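# Remove the blue rolled towel from the cubby

## Task

Pull the blue rolled towel out of the cubby and set it down on the table. The other rolled towel must stay completely inside the cubby, the cubby must not be moved, and both towels must still be rolled up at the end.

## Robot and tools

Robot: two arms, left_arm and right_arm, each with a five-fingered hand. right_arm has a right hand and left_arm a mirrored left hand. Base positions in the scene frame: left_arm (+0.033, +0.303, 0) m, right_arm (-0.007, -0.316, 0) m. Both are turned only a hair about z.

Frames. The scene frame has its origin at table-top height, midway between the two nominal bases. +z is up, +x points out over the table, and +y points toward left_arm. Arm names do not match image sides. Fixed cameras and the table use the scene frame. Each arm's reported hand pose is in that arm's own base frame, and readings may be a few cm off. Motion offsets run along the axes of that arm's current Hand target.

Hand point. This is a spot 0.05 m in front of the palm and 0.15 m out from the wrist face. Its +z runs along the straight fingers and +y comes out of the palm. On the right hand +x points away from the thumb; on the left hand +x points toward the thumb. Straight fingertips reach 0.06 to 0.07 m past the point, and the finger line sits 0.06 m behind it. A bracket on the little-finger side of the wrist can strike things. Arms track commands loosely and often rest 1 to 5 cm short, usually low. That gap alone does not mean contact.

The row. Every motion uses rows of 28 numbers, each in [-1, 1]. The first 14 are for left_arm and the last 14 for right_arm. For each arm the order is: dx, dy, dz, rx, ry, rz, little, ring, middle, index, thumb_bend, thumb_turn, force_limit, speed. The first six numbers are an offset, not a pose. They are measured from that arm's Hand target at the start of the action, along its own axes. 1.0 equals 0.6 m for dx, dy, dz and 180 degrees for rx, ry, rz, which together form one rotation vector. Every row of an action counts from that same start. Repeating an offset in a later call moves the arm further. Sending six zeros re-commands the current Hand target. The controller limits each commanded turn to 40 degrees from the measured orientation.

Hand numbers are absolute targets, not offsets. For the four fingers and thumb_bend, +1 is straight/open and -1 is curled/closed. For thumb_turn, +1 puts the thumb beside the palm and -1 swings it in front of the palm, facing the fingers. force_limit runs from about 0 N at -1 to 10 N at +1 (15 N for the thumb motors). speed rises from near zero at -1 to full at +0.48 and stays full up to +1. There is no "no change" value. To keep a hand as it is, resend the eight hand numbers last sent. If nothing has been sent yet in this scene, send its hand_measured values plus hand_force_limit and hand_speed. With the thumb in front of the palm, the hand holds things about 0.035 to 0.065 m thick. For a soft grip, close with speed at -0.94 or below. To grip harder, raise force_limit and send a target more closed than hand_measured. To loosen, send a target more open than hand_measured.

Tools.
execute_actions: actions is a list of actions. Each action is a list of up to 15 rows, one per 1/30 s step, and a short action repeats its last row. cameras is an optional list of names, or ["all"]. An empty actions list returns images of all cameras.
move: target is either one 28-number row or a list of up to 15 rows. Every row is an offset from the same starting Hand targets, not from the previous row. speed is in m/s (0.002 to 4.3, default 0.25), given as one value or one per target; turning rate is capped at twice that in rad/s. blend is a corner radius in m, where 0 means stop at each target. blocking=false returns early while the motion continues. Paths ignore obstacles and the other arm, and a single move is capped at 10 s.
wait: seconds runs the scene from 0 to 10 s while arms hold.
stop: brakes a running move.
zoom_image: camera is one of cam_high, cam_low, cam_roll_left, cam_roll_right, cam_left_wrist, cam_right_wrist; region is [x0, y0, x1, y1] in pixels of that 504x504 image, at most 504 per side.
show_instructions: shows the reference pages.
finished_scene: scene is the current scene's number, and it ends that scene.

Results. Each result gives end_effector_position (m) and end_effector_quat_wxyz, plus Hand target, which is where the next offsets count from. It also lists hand_measured, hand_stopped_by (moving, target, force, stalled, fault) and hand_load_n, all six per hand in motor order; hand_load_n is positive when something pushes a finger open, and a lost grip shows as that load dropping to near 0. Joint velocities, joint torques and motor temperatures may also appear. A move adds a "move:" line with an ending such as done, off_target, moving, held or fault. limits=paced means the commanded pose was clipped, and limits=held means a check withheld steps. Done or off_target does not show whether the hand is touching anything.

Cautions. Approach gently, because faster moves hit harder, and targets set far beyond a contact press harder. Never let the hands squeeze or bump each other, and never hit the cubby or table hard. Nothing may fall from the table, and nothing may be set down off it. Do not release a towel while it is still moving. Keep paths away from an arm's own base. Long holds, stretched arms or pushing toward unreachable poses heat motors; at 85 °C a MOTOR HOT line appears, and at 100 °C the arm goes limp for a while.

Each tool is called after "Request:" by a JSON object that holds its "name" and its "arguments".

Reference images:

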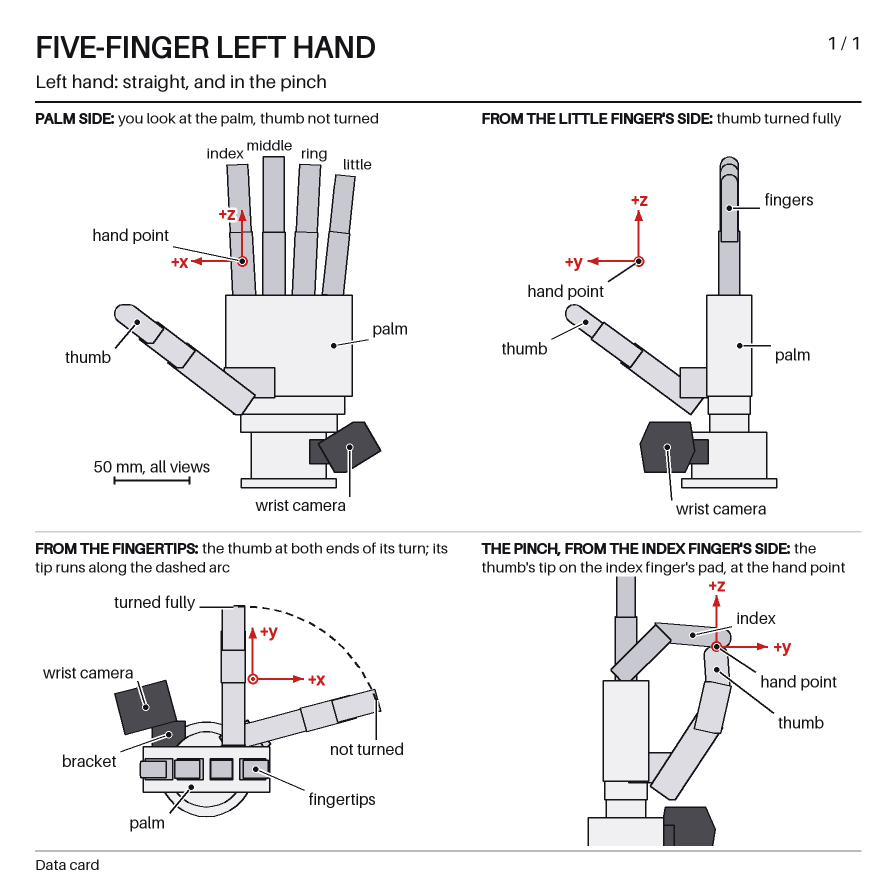

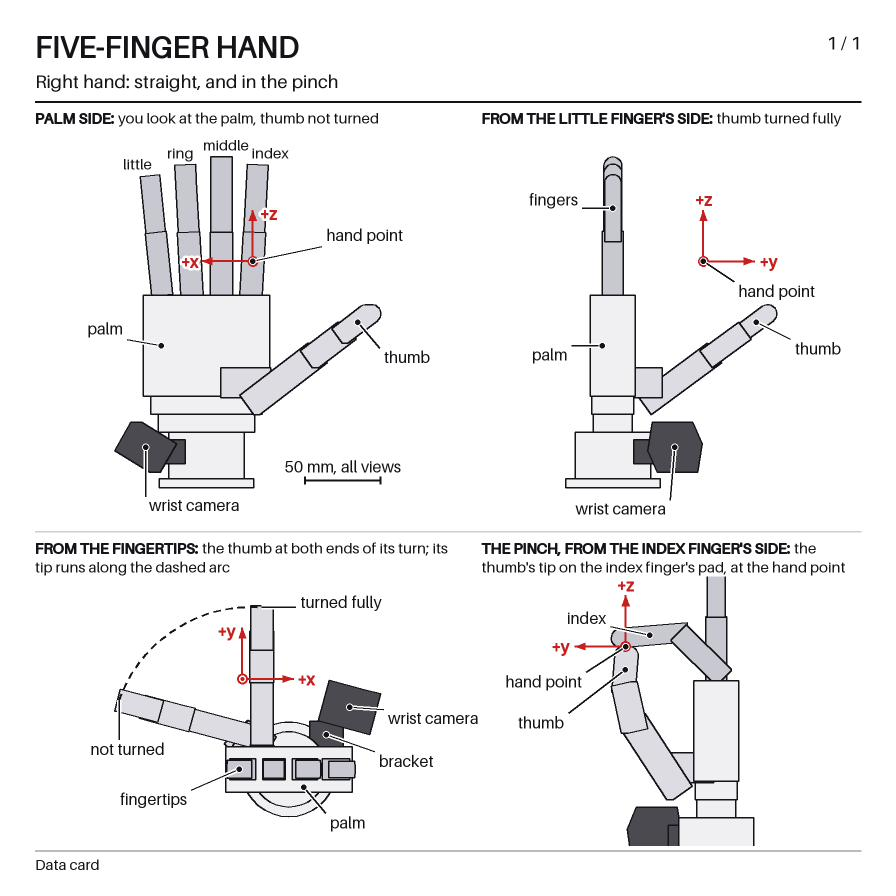

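## Session

Request:
{"name": "execute_actions", "arguments": {"actions": []}}

Scene clock: 0.00 s.
left_arm: end_effector_position=(+0.1256, -0.1604, +0.2389) hand_measured=(+1.000, +1.000, +1.000, +1.000, +1.000, +1.000) hand_load_n=(+0.0, +0.0, +0.0, +0.0, +0.0, +0.0) hand_stopped_by=(target, target, target, target, target, target) hand_force_limit=0.00 hand_speed=-0.80 end_effector_quat_wxyz=(+0.189, +0.627, +0.747, +0.111) | right_arm: end_effector_position=(+0.5724, +0.0124, +0.2281) hand_measured=(+1.000, +1.000, +1.000, +1.000, +1.000, +1.000) hand_load_n=(+0.0, +0.0, +0.0, +0.0, +0.0, +0.0) hand_stopped_by=(target, target, target, target, target, target) hand_force_limit=0.00 hand_speed=-0.80 end_effector_quat_wxyz=(-0.452, +0.840, -0.251, +0.162)
Joint positions: left_arm=[-1.599 0.786 0.844 -1.564 -0.437 1.382] | right_arm=[-0.207 1.627 1.474 -0.843 -0.874 -0.922]
Joint velocities: within noise
Joint torques (N m): no reading
Motor temperatures (°C): left_arm=[32 35 34 32 28 30] | right_arm=[31 32 36 31 33 32]
Heat: left arm: hottest shoulder 35 °C; right arm: hottest elbow 36 °C.
Hand target: left_arm +0.1254, -0.1651, +0.2468; +0.195, +0.625, +0.749, +0.102 | right_arm +0.5797, +0.0108, +0.2369; -0.453, +0.840, -0.246, +0.172

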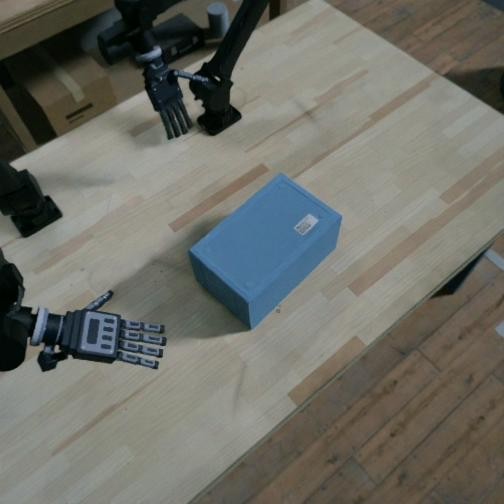

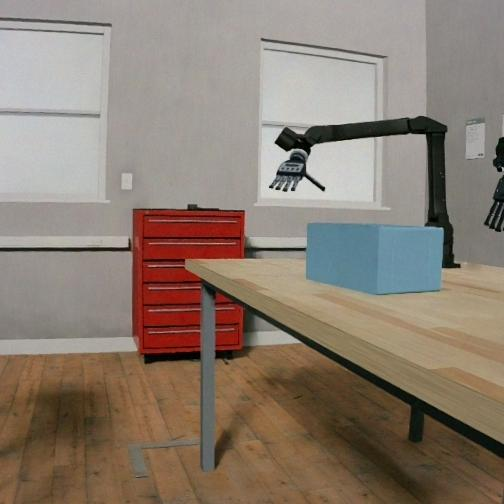

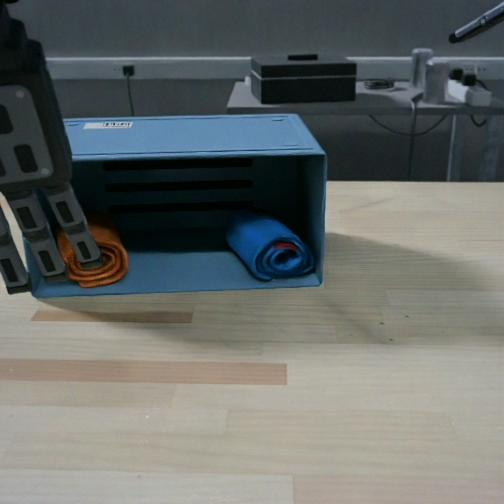

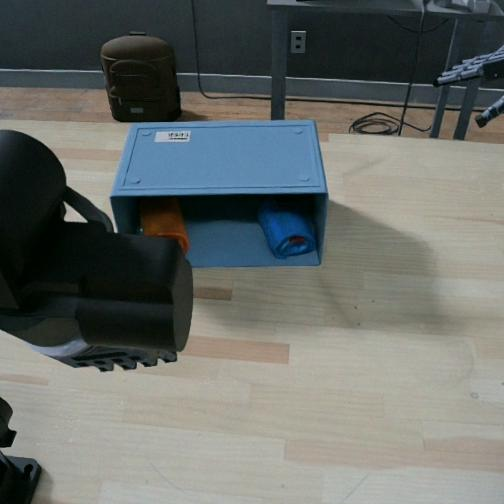

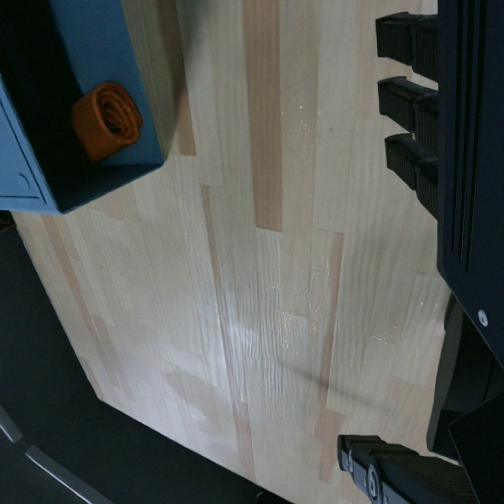

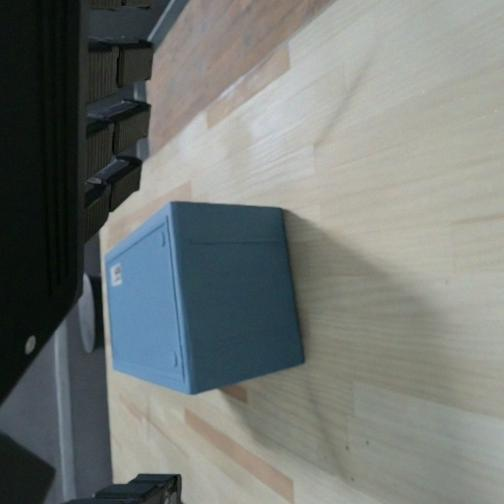

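Request:
{"name": "zoom_image", "arguments": {"camera": "cam_roll_left", "region": [20, 90, 360, 320]}}

Request:
{"name": "zoom_image", "arguments": {"camera": "cam_roll_right", "region": [90, 100, 350, 290]}}

Request:
{"name": "zoom_image", "arguments": {"camera": "cam_high", "region": [0, 50, 400, 400]}}

Scaled by 1.482.

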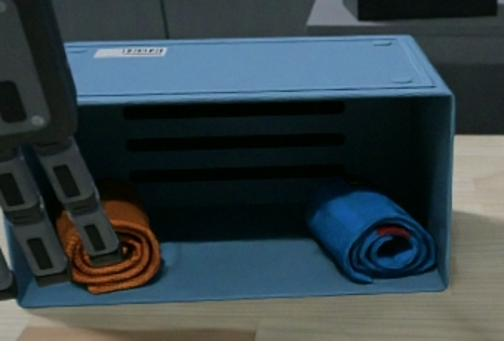

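Scaled by 1.938.

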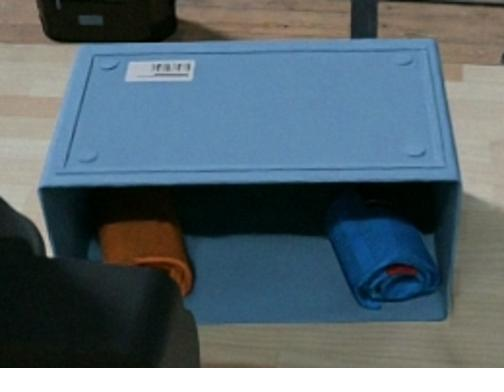

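Scaled by 1.260.

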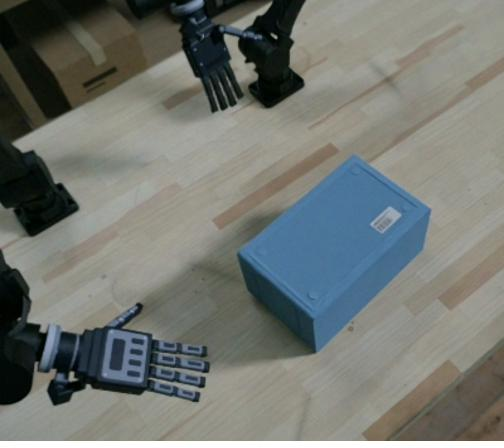

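Request:
{"name": "move", "arguments": {"target": [0,0,0,0,0,0,1,1,1,1,1,1,0,-0.8,-0.5872,0.0868,-0.0013,0.1106,0.2027,0.0998,1,1,1,1,1,1,0,-0.8], "speed": 0.3, "cameras": ["all"]}}

Scene clock: 37.43 s.
left_arm: end_effector_position=(+0.1256, -0.1604, +0.2389) hand_measured=(+1.000, +1.000, +1.000, +1.000, +1.000, +1.000) hand_load_n=(+0.0, +0.0, +0.0, +0.0, +0.0, +0.0) hand_stopped_by=(target, target, target, target, target, target) hand_force_limit=0.00 hand_speed=-0.80 end_effector_quat_wxyz=(+0.189, +0.627, +0.747, +0.111) | right_arm: end_effector_position=(+0.2806, +0.1822, +0.1761) hand_measured=(+1.000, +1.000, +1.000, +1.000, +1.000, +1.000) hand_load_n=(+0.0, +0.0, +0.0, +0.0, +0.0, +0.0) hand_stopped_by=(target, target, target, target, target, target) hand_force_limit=0.00 hand_speed=-0.80 end_effector_quat_wxyz=(-0.513, +0.601, -0.466, +0.399)
Joint positions: left_arm=[-1.599 0.786 0.844 -1.564 -0.437 1.382] | right_arm=[0.769 0.433 0.244 0.009 0.512 0.087]
Joint torques (N m): left_arm=[1.49 -2.78 11.49 0.03 -0.42 -0.11] | right_arm=[2.43 1.38 9.2 1.2 0.25 0.06]
Motor temperatures (°C): left_arm=[32 35 41 32 28 30] | right_arm=[31 32 42 31 34 32]
Heat: left arm: hottest elbow 41 °C; right arm: hottest elbow 42 °C.
Hand target: left_arm +0.1254, -0.1651, +0.2468; +0.195, +0.625, +0.749, +0.102 | right_arm +0.2769, +0.1861, +0.1702; -0.510, +0.607, -0.466, +0.391
Off the commanded pose: left_arm 0.009 m, 1 deg | right_arm 0.008 m, 1 deg.
move: done

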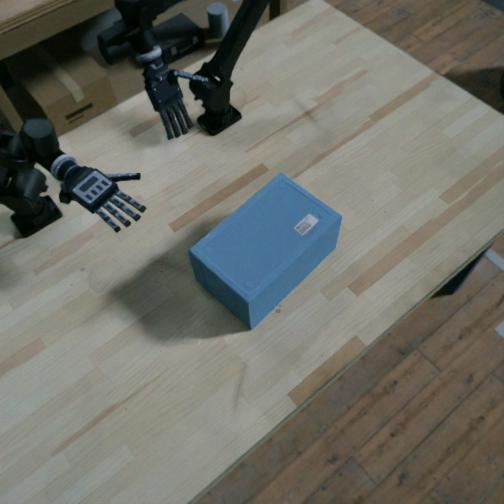

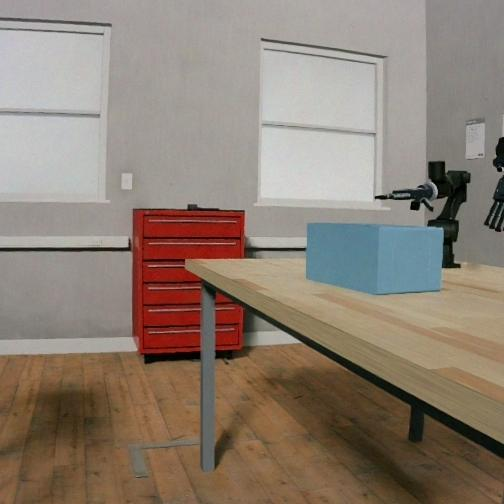

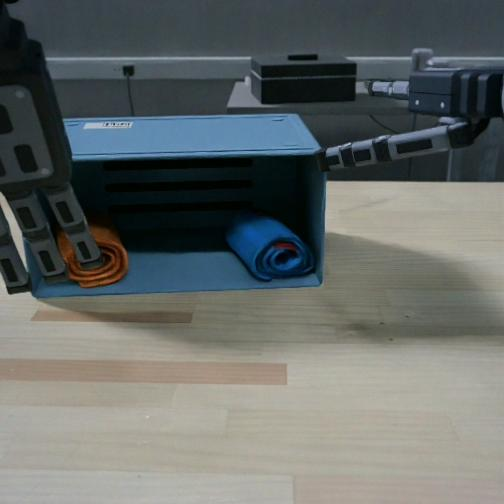

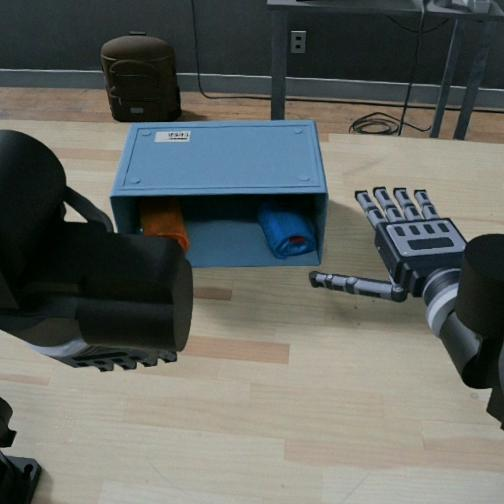

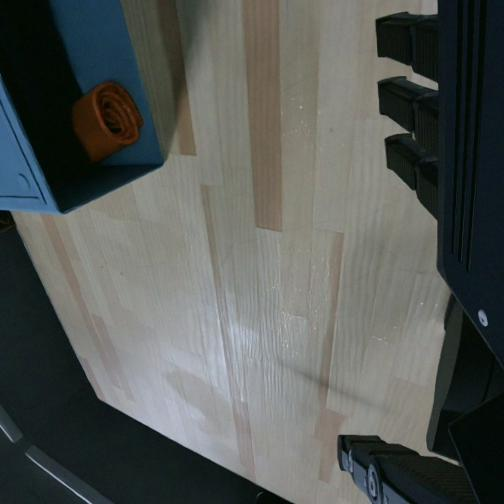

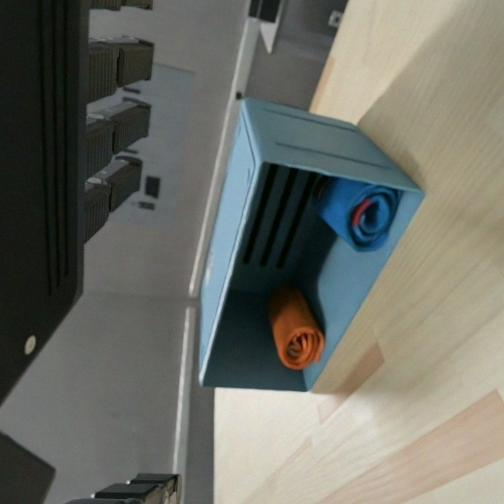

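Request:
{"name": "zoom_image", "arguments": {"camera": "cam_right_wrist", "region": [190, 80, 440, 410]}}

Request:
{"name": "zoom_image", "arguments": {"camera": "cam_roll_right", "region": [90, 100, 504, 320]}}

Scaled by 1.527.

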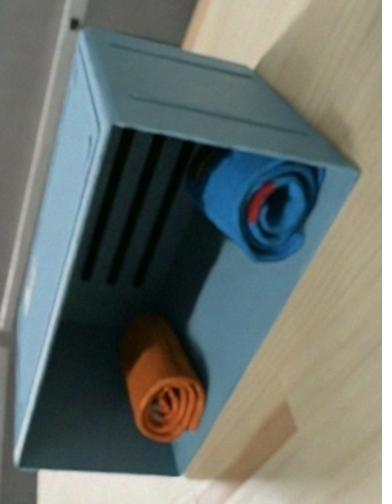

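Scaled by 1.217.

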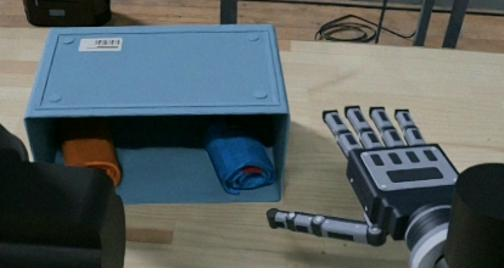

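Request:
{"name": "move", "arguments": {"target": [0,0,-0.13,0,0,0,1,1,1,1,1,1,0,-0.8,-0.2181,0.1284,0.1836,0.0148,0.0267,0.09,1,1,1,1,1,1,0,-0.8], "speed": 0.2, "cameras": ["cam_high","cam_low","cam_roll_left","cam_roll_right","cam_right_wrist"]}}

Scene clock: 59.20 s.
left_arm: end_effector_position=(+0.0986, -0.1555, +0.2984) hand_measured=(+1.000, +1.000, +1.000, +1.000, +1.000, +1.000) hand_load_n=(+0.0, +0.0, +0.0, -0.5, +0.0, +0.0) hand_stopped_by=(target, target, target, target, target, target) hand_force_limit=0.00 hand_speed=-0.80 end_effector_quat_wxyz=(+0.227, +0.625, +0.747, +0.026) | right_arm: end_effector_position=(+0.3293, +0.3176, +0.0628) hand_measured=(+1.000, +1.000, +1.000, +1.000, +1.000, +1.000) hand_load_n=(+0.0, +0.0, +0.0, +0.0, +0.0, -0.5) hand_stopped_by=(target, target, target, target, target, target) hand_force_limit=0.00 hand_speed=-0.80 end_effector_quat_wxyz=(+0.538, -0.515, +0.565, -0.356)
Joint positions: left_arm=[-1.735 0.688 0.984 -1.668 -0.418 1.271] | right_arm=[1.008 1.501 0.35 0.899 0.838 0.436]
Joint torques (N m): left_arm=[0.44 -1.9 13.63 0.01 -0.29 -0.13] | right_arm=[2.37 -6.48 7.57 2.07 0.32 -0.11]
Heat: left arm: hottest elbow 42 °C; right arm: hottest elbow 43 °C.
Hand target: left_arm +0.0926, -0.1580, +0.3172; +0.195, +0.625, +0.749, +0.103 | right_arm +0.3351, +0.3370, +0.0753; +0.554, -0.507, +0.559, -0.351
Off the commanded pose: left_arm 0.020 m, 9 deg | right_arm 0.024 m, 2 deg.
joint sent to its limit (left arm) — joint 4 (wrist pitch), lower limit. The joint targets are off in orientation, not in position.
move: off_target (left_arm, right_arm)
Images, in order (width x height): cam_high 504x504, cam_low 504x504, cam_roll_left 504x504, cam_roll_right 504x504, cam_right_wrist 504x504.

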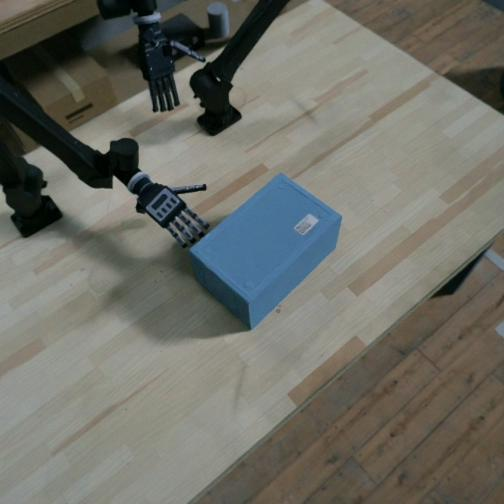

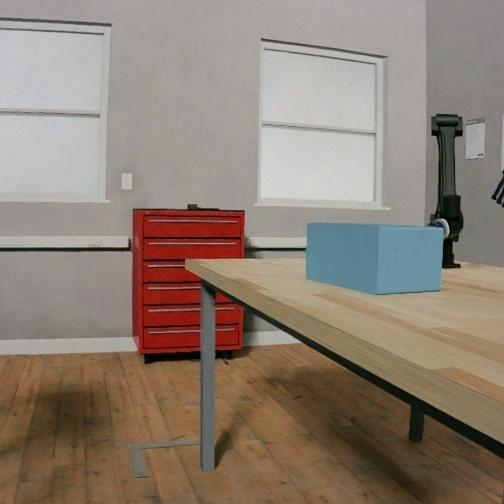

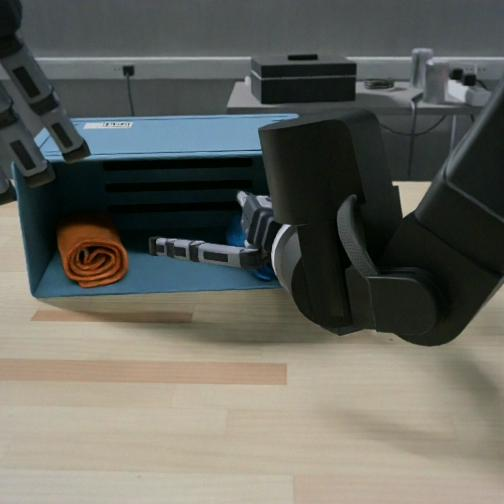

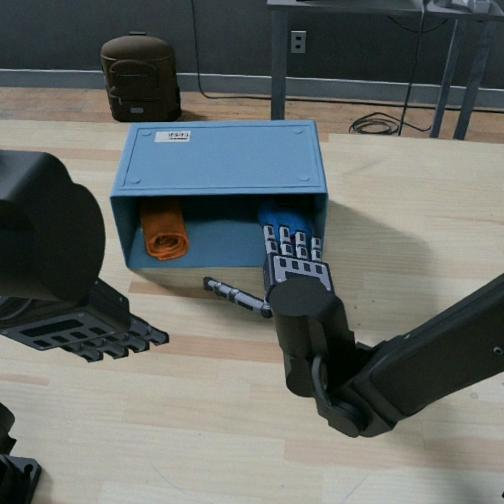

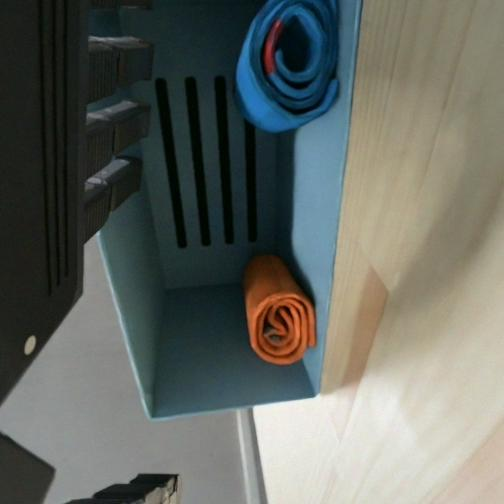

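Request:
{"name": "move", "arguments": {"target": [0,0,0,0,0,0,1,1,1,1,1,1,0,-0.8,0.0063,-0.0025,0.126,0,0,0,1,1,1,1,1,1,0,-0.8], "speed": 0.08, "cameras": ["cam_high","cam_roll_left","cam_roll_right","cam_right_wrist"]}}

Scene clock: 65.97 s.
left_arm: end_effector_position=(+0.0986, -0.1555, +0.2984) hand_measured=(+1.000, +1.000, +1.000, +1.000, +1.000, +1.000) hand_load_n=(+0.0, -0.5, +0.0, +0.0, +0.0, +0.0) hand_stopped_by=(target, target, target, target, target, target) hand_force_limit=0.00 hand_speed=-0.80 end_effector_quat_wxyz=(+0.227, +0.625, +0.747, +0.026) | right_arm: end_effector_position=(+0.3936, +0.3384, +0.0546) hand_measured=(+1.000, +1.000, +1.000, +1.000, +1.000, +1.000) hand_load_n=(+0.0, +0.0, +0.0, +0.0, +0.0, +0.0) hand_stopped_by=(target, target, target, target, target, target) hand_force_limit=0.00 hand_speed=-0.80 end_effector_quat_wxyz=(+0.544, -0.519, +0.561, -0.347)
Joint positions: left_arm=[-1.735 0.688 0.984 -1.668 -0.418 1.271] | right_arm=[0.869 1.644 0.486 0.941 0.679 0.395]
Joint torques (N m): left_arm=[-0.15 -1.79 13.78 -0.03 -0.32 -0.19] | right_arm=[0.15 -8.47 7.46 2.14 0.13 -0.17]
Heat: left arm: hottest elbow 43 °C; right arm: hottest elbow 43 °C.
Hand target: left_arm +0.0926, -0.1580, +0.3172; +0.195, +0.625, +0.749, +0.103 | right_arm +0.4095, +0.3459, +0.0652; +0.554, -0.507, +0.559, -0.351
Off the commanded pose: left_arm 0.020 m, 9 deg | right_arm 0.021 m, 2 deg.
joint sent to its limit (left arm) — joint 4 (wrist pitch), lower limit. The joint targets are off in orientation, not in position.
move: off_target (left_arm, right_arm)
Images, in order (width x height): cam_high 504x504, cam_roll_left 504x504, cam_roll_right 504x504, cam_right_wrist 504x504.

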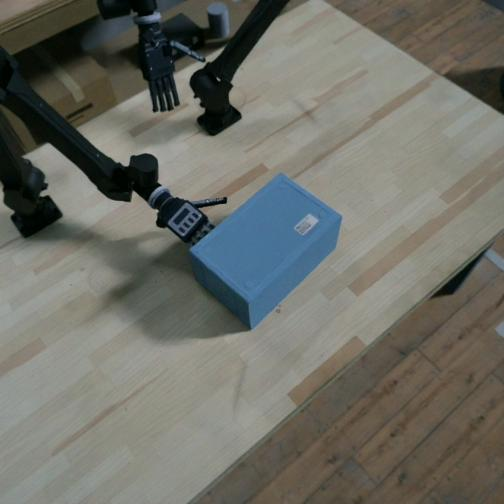

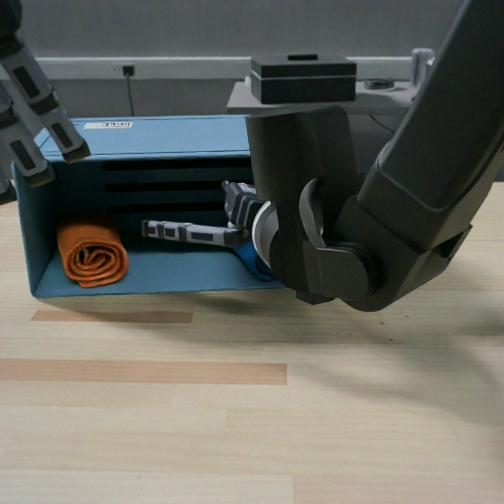

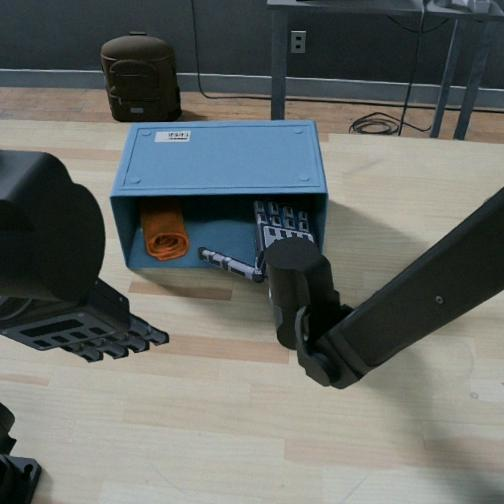

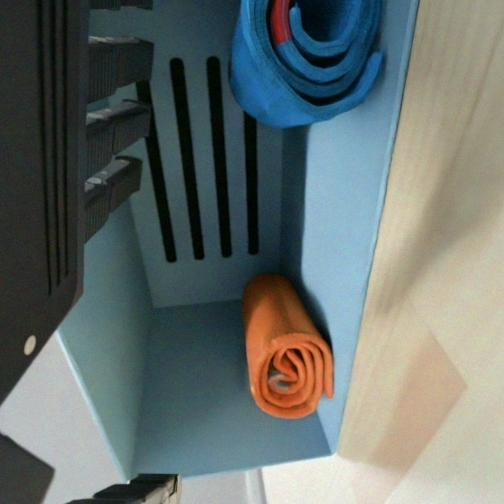

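Request:
{"name": "zoom_image", "arguments": {"camera": "cam_roll_right", "region": [220, 170, 350, 290]}}

Request:
{"name": "zoom_image", "arguments": {"camera": "cam_right_wrist", "region": [0, 0, 300, 300]}}

Scaled by 3.877.

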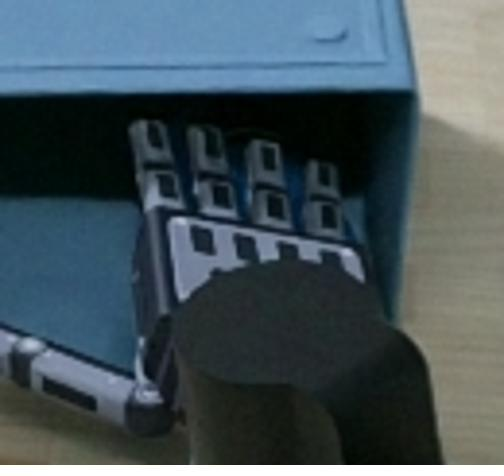

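Scaled by 1.680.

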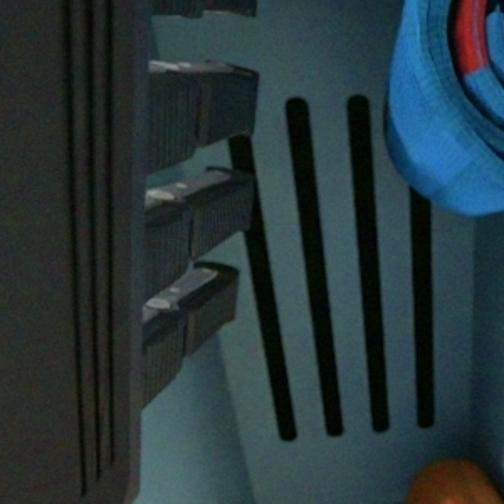

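Request:
{"name": "move", "arguments": {"target": [[0,0,0,0,0,0,1,1,1,1,1,1,0,-0.8,0.004,-0.0107,0.0659,0,0,0,1,1,1,1,1,1,0,-0.8],[0,0,0,0,0,0,1,1,1,1,1,1,0,-0.8,0.0113,0.0164,0.0698,0,0,0,1,1,1,1,1,1,0,-0.8]], "speed": 0.06, "cameras": ["cam_roll_left","cam_roll_right","cam_right_wrist"]}}

Request:
{"name": "zoom_image", "arguments": {"camera": "cam_roll_right", "region": [220, 170, 350, 290]}}

Scene clock: 74.33 s.
left_arm: end_effector_position=(+0.0986, -0.1555, +0.2984) hand_measured=(+1.000, +1.000, +1.000, +1.000, +1.000, +1.000) hand_load_n=(+0.0, +0.0, +0.0, +0.0, +0.0, +0.0) hand_stopped_by=(target, target, target, target, target, target) hand_force_limit=0.00 hand_speed=-0.80 end_effector_quat_wxyz=(+0.227, +0.625, +0.747, +0.026) | right_arm: end_effector_position=(+0.4331, +0.3430, +0.0371) hand_measured=(+1.000, +1.000, +1.000, +1.000, +1.000, +1.000) hand_load_n=(+0.0, +0.0, -0.5, +0.0, +0.0, +0.0) hand_stopped_by=(target, target, target, target, target, target) hand_force_limit=0.00 hand_speed=-0.80 end_effector_quat_wxyz=(+0.543, -0.520, +0.562, -0.346)
Joint positions: left_arm=[-1.735 0.688 0.984 -1.668 -0.418 1.271] | right_arm=[0.796 1.756 0.567 0.979 0.606 0.378]
Joint torques (N m): left_arm=[-0.15 -1.96 13.53 -0.14 -0.27 -0.16] | right_arm=[0.15 -10.11 7.16 2.13 0.13 -0.15]
Heat: left arm: hottest elbow 44 °C; right arm: hottest elbow 43 °C.
Hand target: left_arm +0.0926, -0.1580, +0.3172; +0.195, +0.625, +0.749, +0.103 | right_arm +0.4496, +0.3488, +0.0483; +0.554, -0.507, +0.559, -0.351
Off the commanded pose: left_arm 0.020 m, 9 deg | right_arm 0.021 m, 2 deg.
joint sent to its limit (left arm) — joint 4 (wrist pitch), lower limit. The joint targets are off in orientation, not in position.
move: off_target (left_arm, right_arm)
Images, in order (width x height): cam_roll_left 504x504, cam_roll_right 504x504, cam_right_wrist 504x504.

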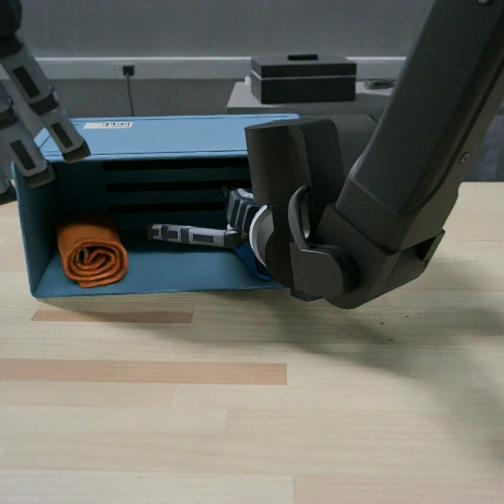

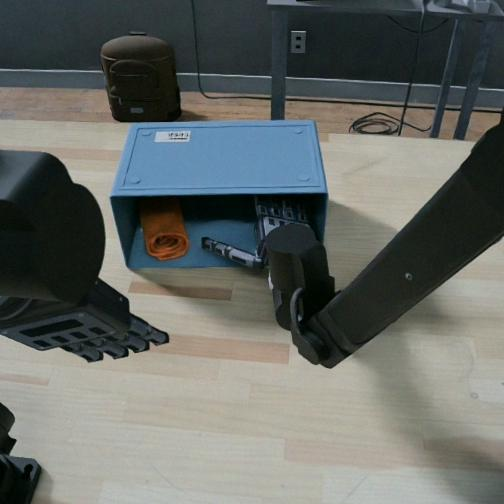

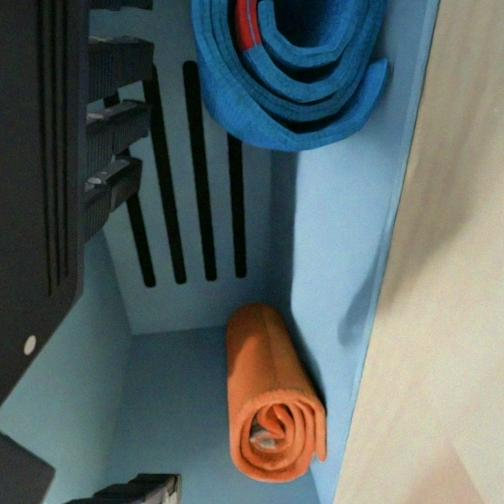

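Scaled by 3.877.

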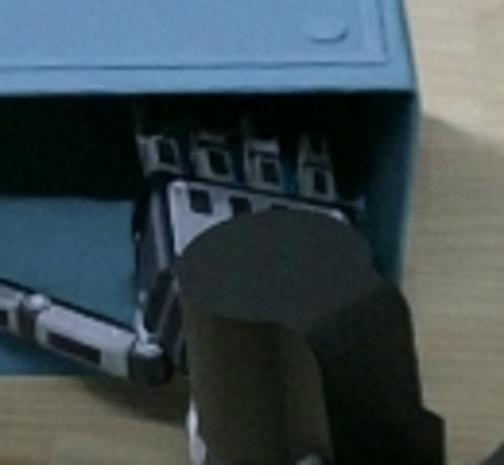

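Request:
{"name": "move", "arguments": {"target": [0,0,0,0,0,0,1,1,1,1,1,1,0,-0.8,-0.0693,0.0268,0.0142,0,0,0,1,1,1,1,1,1,0,-0.8], "speed": 0.05, "cameras": ["cam_roll_left","cam_roll_right","cam_right_wrist"]}}

Request:
{"name": "zoom_image", "arguments": {"camera": "cam_roll_right", "region": [220, 170, 350, 290]}}

Scene clock: 77.60 s.
left_arm: end_effector_position=(+0.0986, -0.1555, +0.2984) hand_measured=(+1.000, +1.000, +1.000, +1.000, +1.000, +1.000) hand_load_n=(+0.5, +0.0, +0.0, +0.0, +0.0, +0.0) hand_stopped_by=(target, target, target, target, target, target) hand_force_limit=0.00 hand_speed=-0.80 end_effector_quat_wxyz=(+0.227, +0.625, +0.747, +0.026) | right_arm: end_effector_position=(+0.4453, +0.3774, +0.0396) hand_measured=(+1.000, +1.000, +1.000, +1.000, +1.000, +1.000) hand_load_n=(+0.0, +0.0, +0.0, +0.0, +0.0, -0.5) hand_stopped_by=(target, target, target, target, target, target) hand_force_limit=0.00 hand_speed=-0.80 end_effector_quat_wxyz=(+0.548, -0.508, +0.561, -0.356)
Joint positions: left_arm=[-1.735 0.688 0.984 -1.668 -0.418 1.271] | right_arm=[0.845 1.815 0.66 0.966 0.677 0.378]
Joint torques (N m): left_arm=[0.26 -1.96 13.67 0.02 -0.25 -0.18] | right_arm=[2.37 -10.87 7.47 1.13 0.27 0.01]
Heat: left arm: hottest elbow 44 °C; right arm: hottest elbow 43 °C.
Hand target: left_arm +0.0926, -0.1580, +0.3172; +0.195, +0.625, +0.749, +0.103 | right_arm +0.4497, +0.3939, +0.0427; +0.554, -0.507, +0.559, -0.351
Off the commanded pose: left_arm 0.020 m, 9 deg | right_arm 0.017 m, 1 deg.
joint sent to its limit (left arm) — joint 4 (wrist pitch), lower limit. The joint targets are off in orientation, not in position.
move: off_target (left_arm, right_arm)
Images, in order (width x height): cam_roll_left 504x504, cam_roll_right 504x504, cam_right_wrist 504x504.

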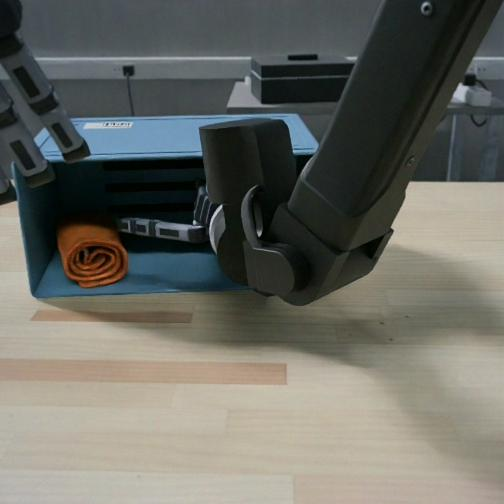

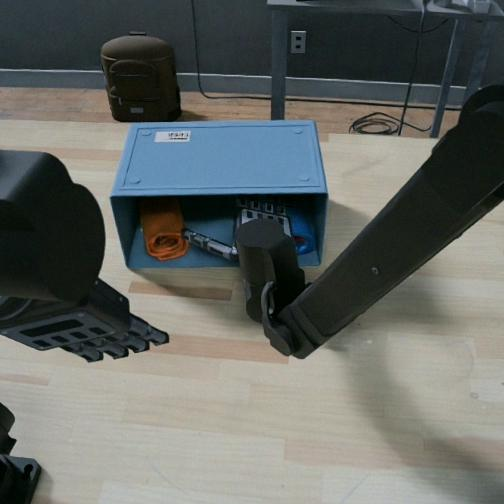

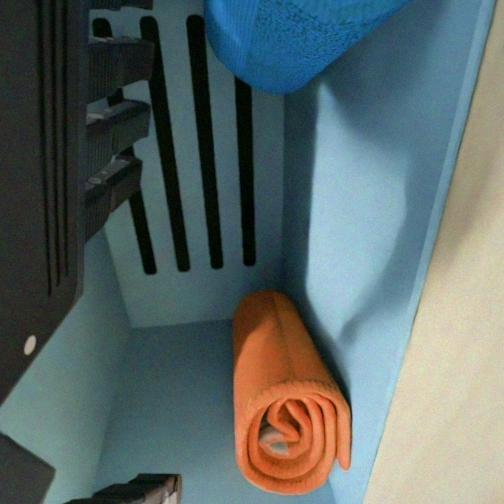

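Scaled by 3.877.

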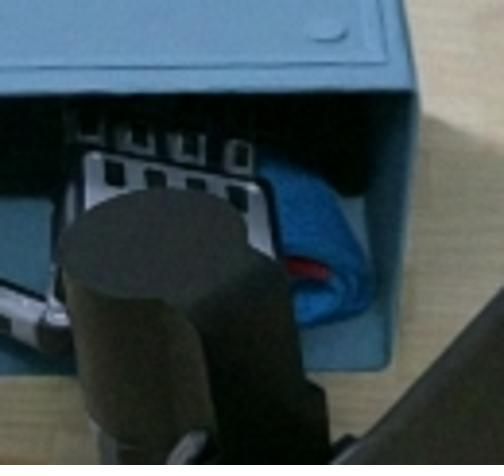

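Request:
{"name": "move", "arguments": {"target": [[0,0,0,0,0,0,1,1,1,1,1,1,0,-0.8,-0.0107,-0.0399,-0.0058,0,0,0,1,1,1,1,1,1,0,-0.8],[0,0,0,0,0,0,1,1,1,1,1,1,0,-0.8,0.0717,-0.042,-0.0823,0,0,0,1,1,1,1,1,1,0,-0.8],[0,0,0,0,0,0,1,1,1,1,1,1,0,-0.8,0.0795,-0.0125,-0.078,0,0,0,1,1,1,1,1,1,0,-0.8]], "speed": 0.08, "cameras": ["cam_roll_right","cam_right_wrist"]}}

Request:
{"name": "zoom_image", "arguments": {"camera": "cam_roll_right", "region": [220, 170, 350, 290]}}

Scene clock: 84.30 s.
left_arm: end_effector_position=(+0.0986, -0.1555, +0.2984) hand_measured=(+1.000, +1.000, +1.000, +1.000, +1.000, +1.000) hand_load_n=(+0.0, +0.0, +0.0, +0.0, +0.0, +0.5) hand_stopped_by=(target, target, target, target, target, target) hand_force_limit=0.00 hand_speed=-0.80 end_effector_quat_wxyz=(+0.227, +0.625, +0.747, +0.026) | right_arm: end_effector_position=(+0.4116, +0.3440, +0.0491) hand_measured=(+1.000, +1.000, +1.000, +1.000, +1.000, +1.000) hand_load_n=(+0.0, +0.0, +0.0, +0.0, +0.0, -0.5) hand_stopped_by=(target, target, target, target, target, target) hand_force_limit=0.00 hand_speed=-0.80 end_effector_quat_wxyz=(+0.557, -0.507, +0.557, -0.350)
Joint positions: left_arm=[-1.735 0.688 0.984 -1.668 -0.418 1.271] | right_arm=[0.845 1.724 0.519 1.032 0.661 0.378]
Joint torques (N m): left_arm=[0.26 -1.55 13.65 -0.01 -0.28 -0.18] | right_arm=[0.73 -9.41 4 2.11 0.13 -0.04]
Heat: left arm: hottest elbow 45 °C; right arm: hottest elbow 42 °C.
Hand target: left_arm +0.0926, -0.1580, +0.3172; +0.195, +0.625, +0.749, +0.103 | right_arm +0.4114, +0.3385, +0.0437; +0.554, -0.507, +0.559, -0.351
Off the commanded pose: left_arm 0.020 m, 9 deg | right_arm 0.008 m, 0 deg.
joint sent to its limit (left arm) — joint 4 (wrist pitch), lower limit. The joint targets are off in orientation, not in position.
move: off_target (left_arm)
Images, in order (width x height): cam_roll_right 504x504, cam_right_wrist 504x504.

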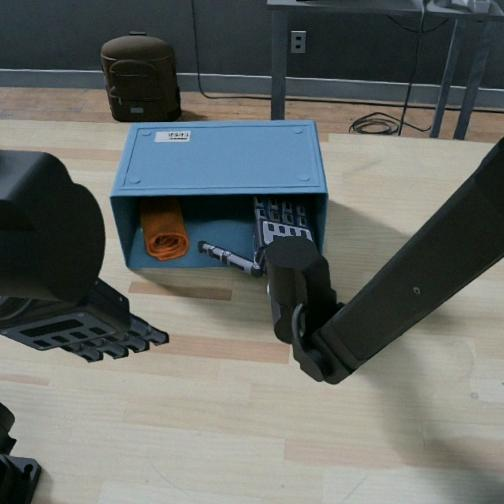

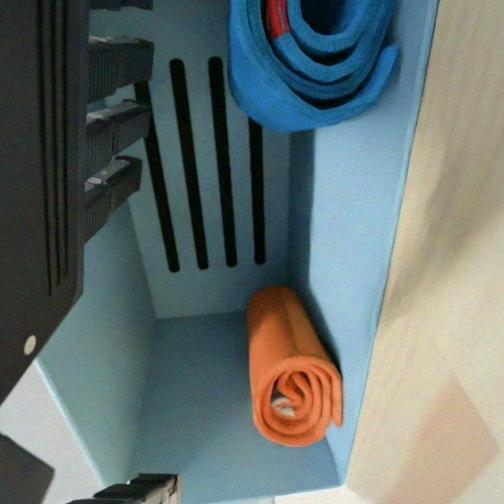

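Scaled by 3.877.

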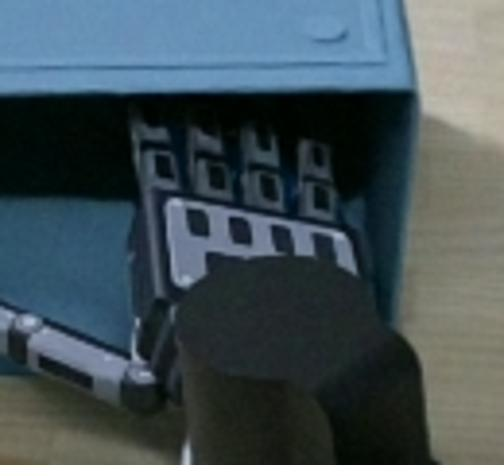

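Request:
{"name": "move", "arguments": {"target": [[0,0,0,0,0,0,1,1,1,1,1,1,0,-0.8,0.0268,0.024,0.0007,0,0,0,1,1,1,1,1,1,0,-0.8]], "speed": 0.08, "cameras": ["cam_roll_right","cam_right_wrist"]}}

Request:
{"name": "zoom_image", "arguments": {"camera": "cam_roll_right", "region": [220, 170, 350, 290]}}

Scene clock: 87.47 s.
left_arm: end_effector_position=(+0.0986, -0.1555, +0.2984) hand_measured=(+1.000, +1.000, +1.000, +1.000, +1.000, +1.000) hand_load_n=(+0.0, +0.0, +0.0, +0.0, +0.0, +0.0) hand_stopped_by=(target, target, target, target, target, target) hand_force_limit=0.00 hand_speed=-0.80 end_effector_quat_wxyz=(+0.227, +0.625, +0.747, +0.026) | right_arm: end_effector_position=(+0.4088, +0.3349, +0.0313) hand_measured=(+1.000, +1.000, +1.000, +1.000, +1.000, +1.000) hand_load_n=(+0.0, +0.0, +0.0, +0.0, +0.0, -0.5) hand_stopped_by=(target, target, target, target, target, target) hand_force_limit=0.00 hand_speed=-0.80 end_effector_quat_wxyz=(+0.559, -0.508, +0.557, -0.347)
Joint positions: left_arm=[-1.735 0.688 0.984 -1.668 -0.418 1.271] | right_arm=[0.83 1.783 0.493 1.12 0.639 0.378]
Joint torques (N m): left_arm=[-0.15 -2.02 13.61 -0.24 -0.24 -0.19] | right_arm=[0.15 -9.35 3.59 2.1 0.11 -0.09]
Heat: left arm: hottest elbow 45 °C; right arm: hottest elbow 42 °C.
Hand target: left_arm +0.0926, -0.1580, +0.3172; +0.195, +0.625, +0.749, +0.103 | right_arm +0.4113, +0.3267, +0.0257; +0.554, -0.507, +0.559, -0.351
Off the commanded pose: left_arm 0.020 m, 9 deg | right_arm 0.010 m, 1 deg.
joint sent to its limit (left arm) — joint 4 (wrist pitch), lower limit. The joint targets are off in orientation, not in position.
move: off_target (left_arm)
Images, in order (width x height): cam_roll_right 504x504, cam_right_wrist 504x504.

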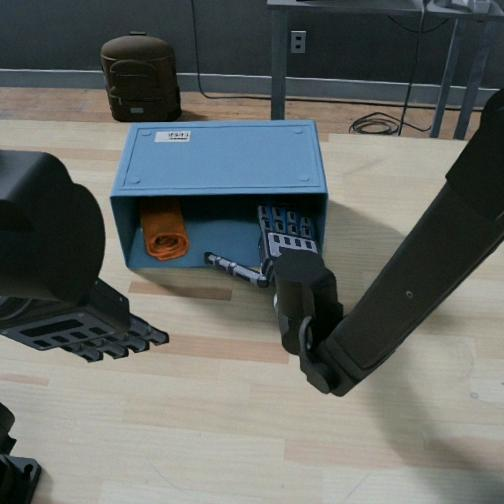

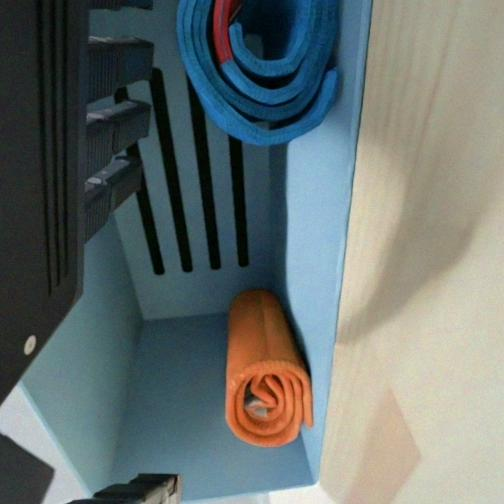

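Scaled by 3.877.

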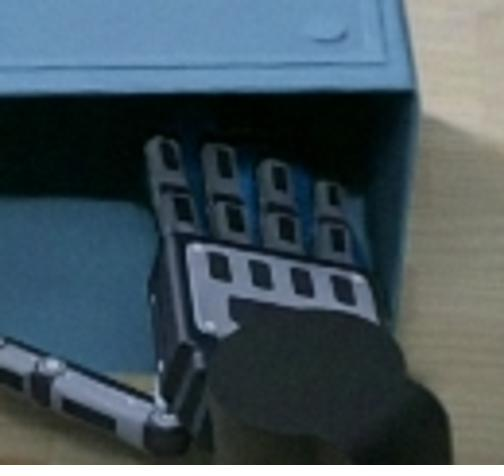

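Request:
{"name": "move", "arguments": {"target": [[0,0,0,0,0,0,1,1,1,1,1,1,0,-0.8,-0.0967,0.02,0.0167,0,0,0,1,1,1,1,1,1,0,-0.8]], "speed": 0.05, "cameras": ["cam_roll_right","cam_roll_left","cam_right_wrist"]}}

Request:
{"name": "zoom_image", "arguments": {"camera": "cam_roll_right", "region": [220, 170, 350, 290]}}

Scene clock: 90.17 s.
left_arm: end_effector_position=(+0.0986, -0.1555, +0.2984) hand_measured=(+1.000, +1.000, +1.000, +1.000, +1.000, +1.000) hand_load_n=(+0.0, +0.0, +0.0, +0.0, +0.0, +0.0) hand_stopped_by=(target, target, target, target, target, target) hand_force_limit=0.00 hand_speed=-0.80 end_effector_quat_wxyz=(+0.227, +0.625, +0.747, +0.026) | right_arm: end_effector_position=(+0.4089, +0.3714, +0.0269) hand_measured=(+1.000, +1.000, +1.000, +1.000, +1.000, +1.000) hand_load_n=(+0.0, +0.0, +0.0, +0.0, +0.0, -0.5) hand_stopped_by=(target, target, target, target, target, target) hand_force_limit=0.00 hand_speed=-0.80 end_effector_quat_wxyz=(+0.548, -0.509, +0.559, -0.358)
Joint positions: left_arm=[-1.735 0.688 0.984 -1.668 -0.418 1.271] | right_arm=[0.907 1.821 0.581 1.046 0.738 0.386]
Joint torques (N m): left_arm=[0.21 -1.85 13.64 -0.05 -0.28 -0.15] | right_arm=[2.37 -10.17 6.57 1.07 0.28 0.07]
Heat: left arm: hottest elbow 45 °C; right arm: hottest elbow 42 °C.
Hand target: left_arm +0.0926, -0.1580, +0.3172; +0.195, +0.625, +0.749, +0.103 | right_arm +0.4116, +0.3868, +0.0282; +0.554, -0.507, +0.559, -0.351
Off the commanded pose: left_arm 0.020 m, 9 deg | right_arm 0.016 m, 1 deg.
joint sent to its limit (left arm) — joint 4 (wrist pitch), lower limit. The joint targets are off in orientation, not in position.
move: off_target (left_arm, right_arm)
Images, in order (width x height): cam_roll_left 504x504, cam_roll_right 504x504, cam_right_wrist 504x504.

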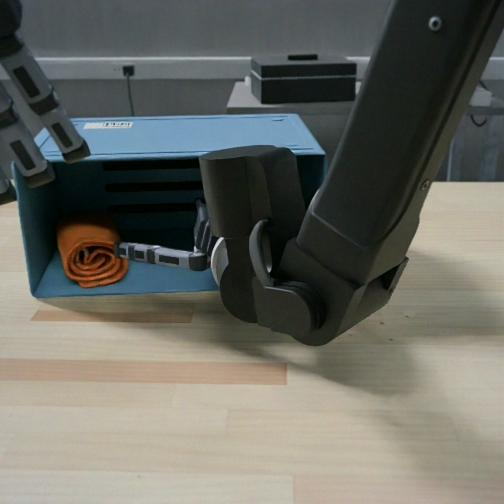

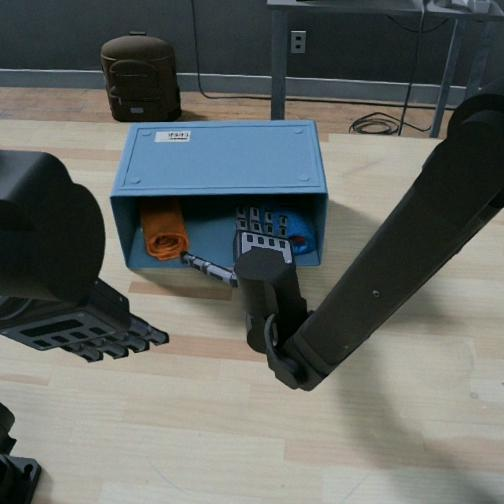

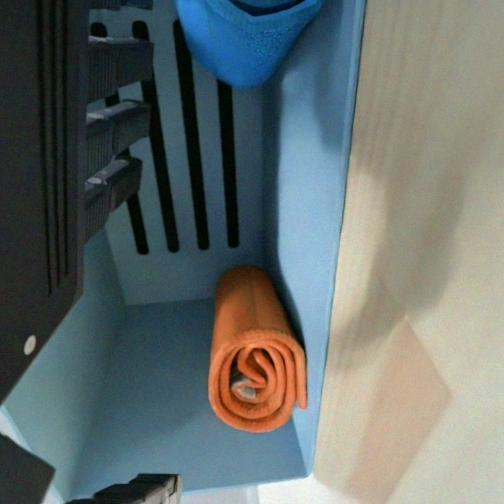

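Scaled by 3.877.

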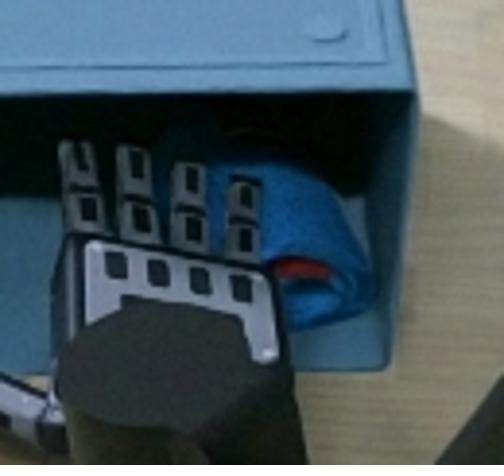

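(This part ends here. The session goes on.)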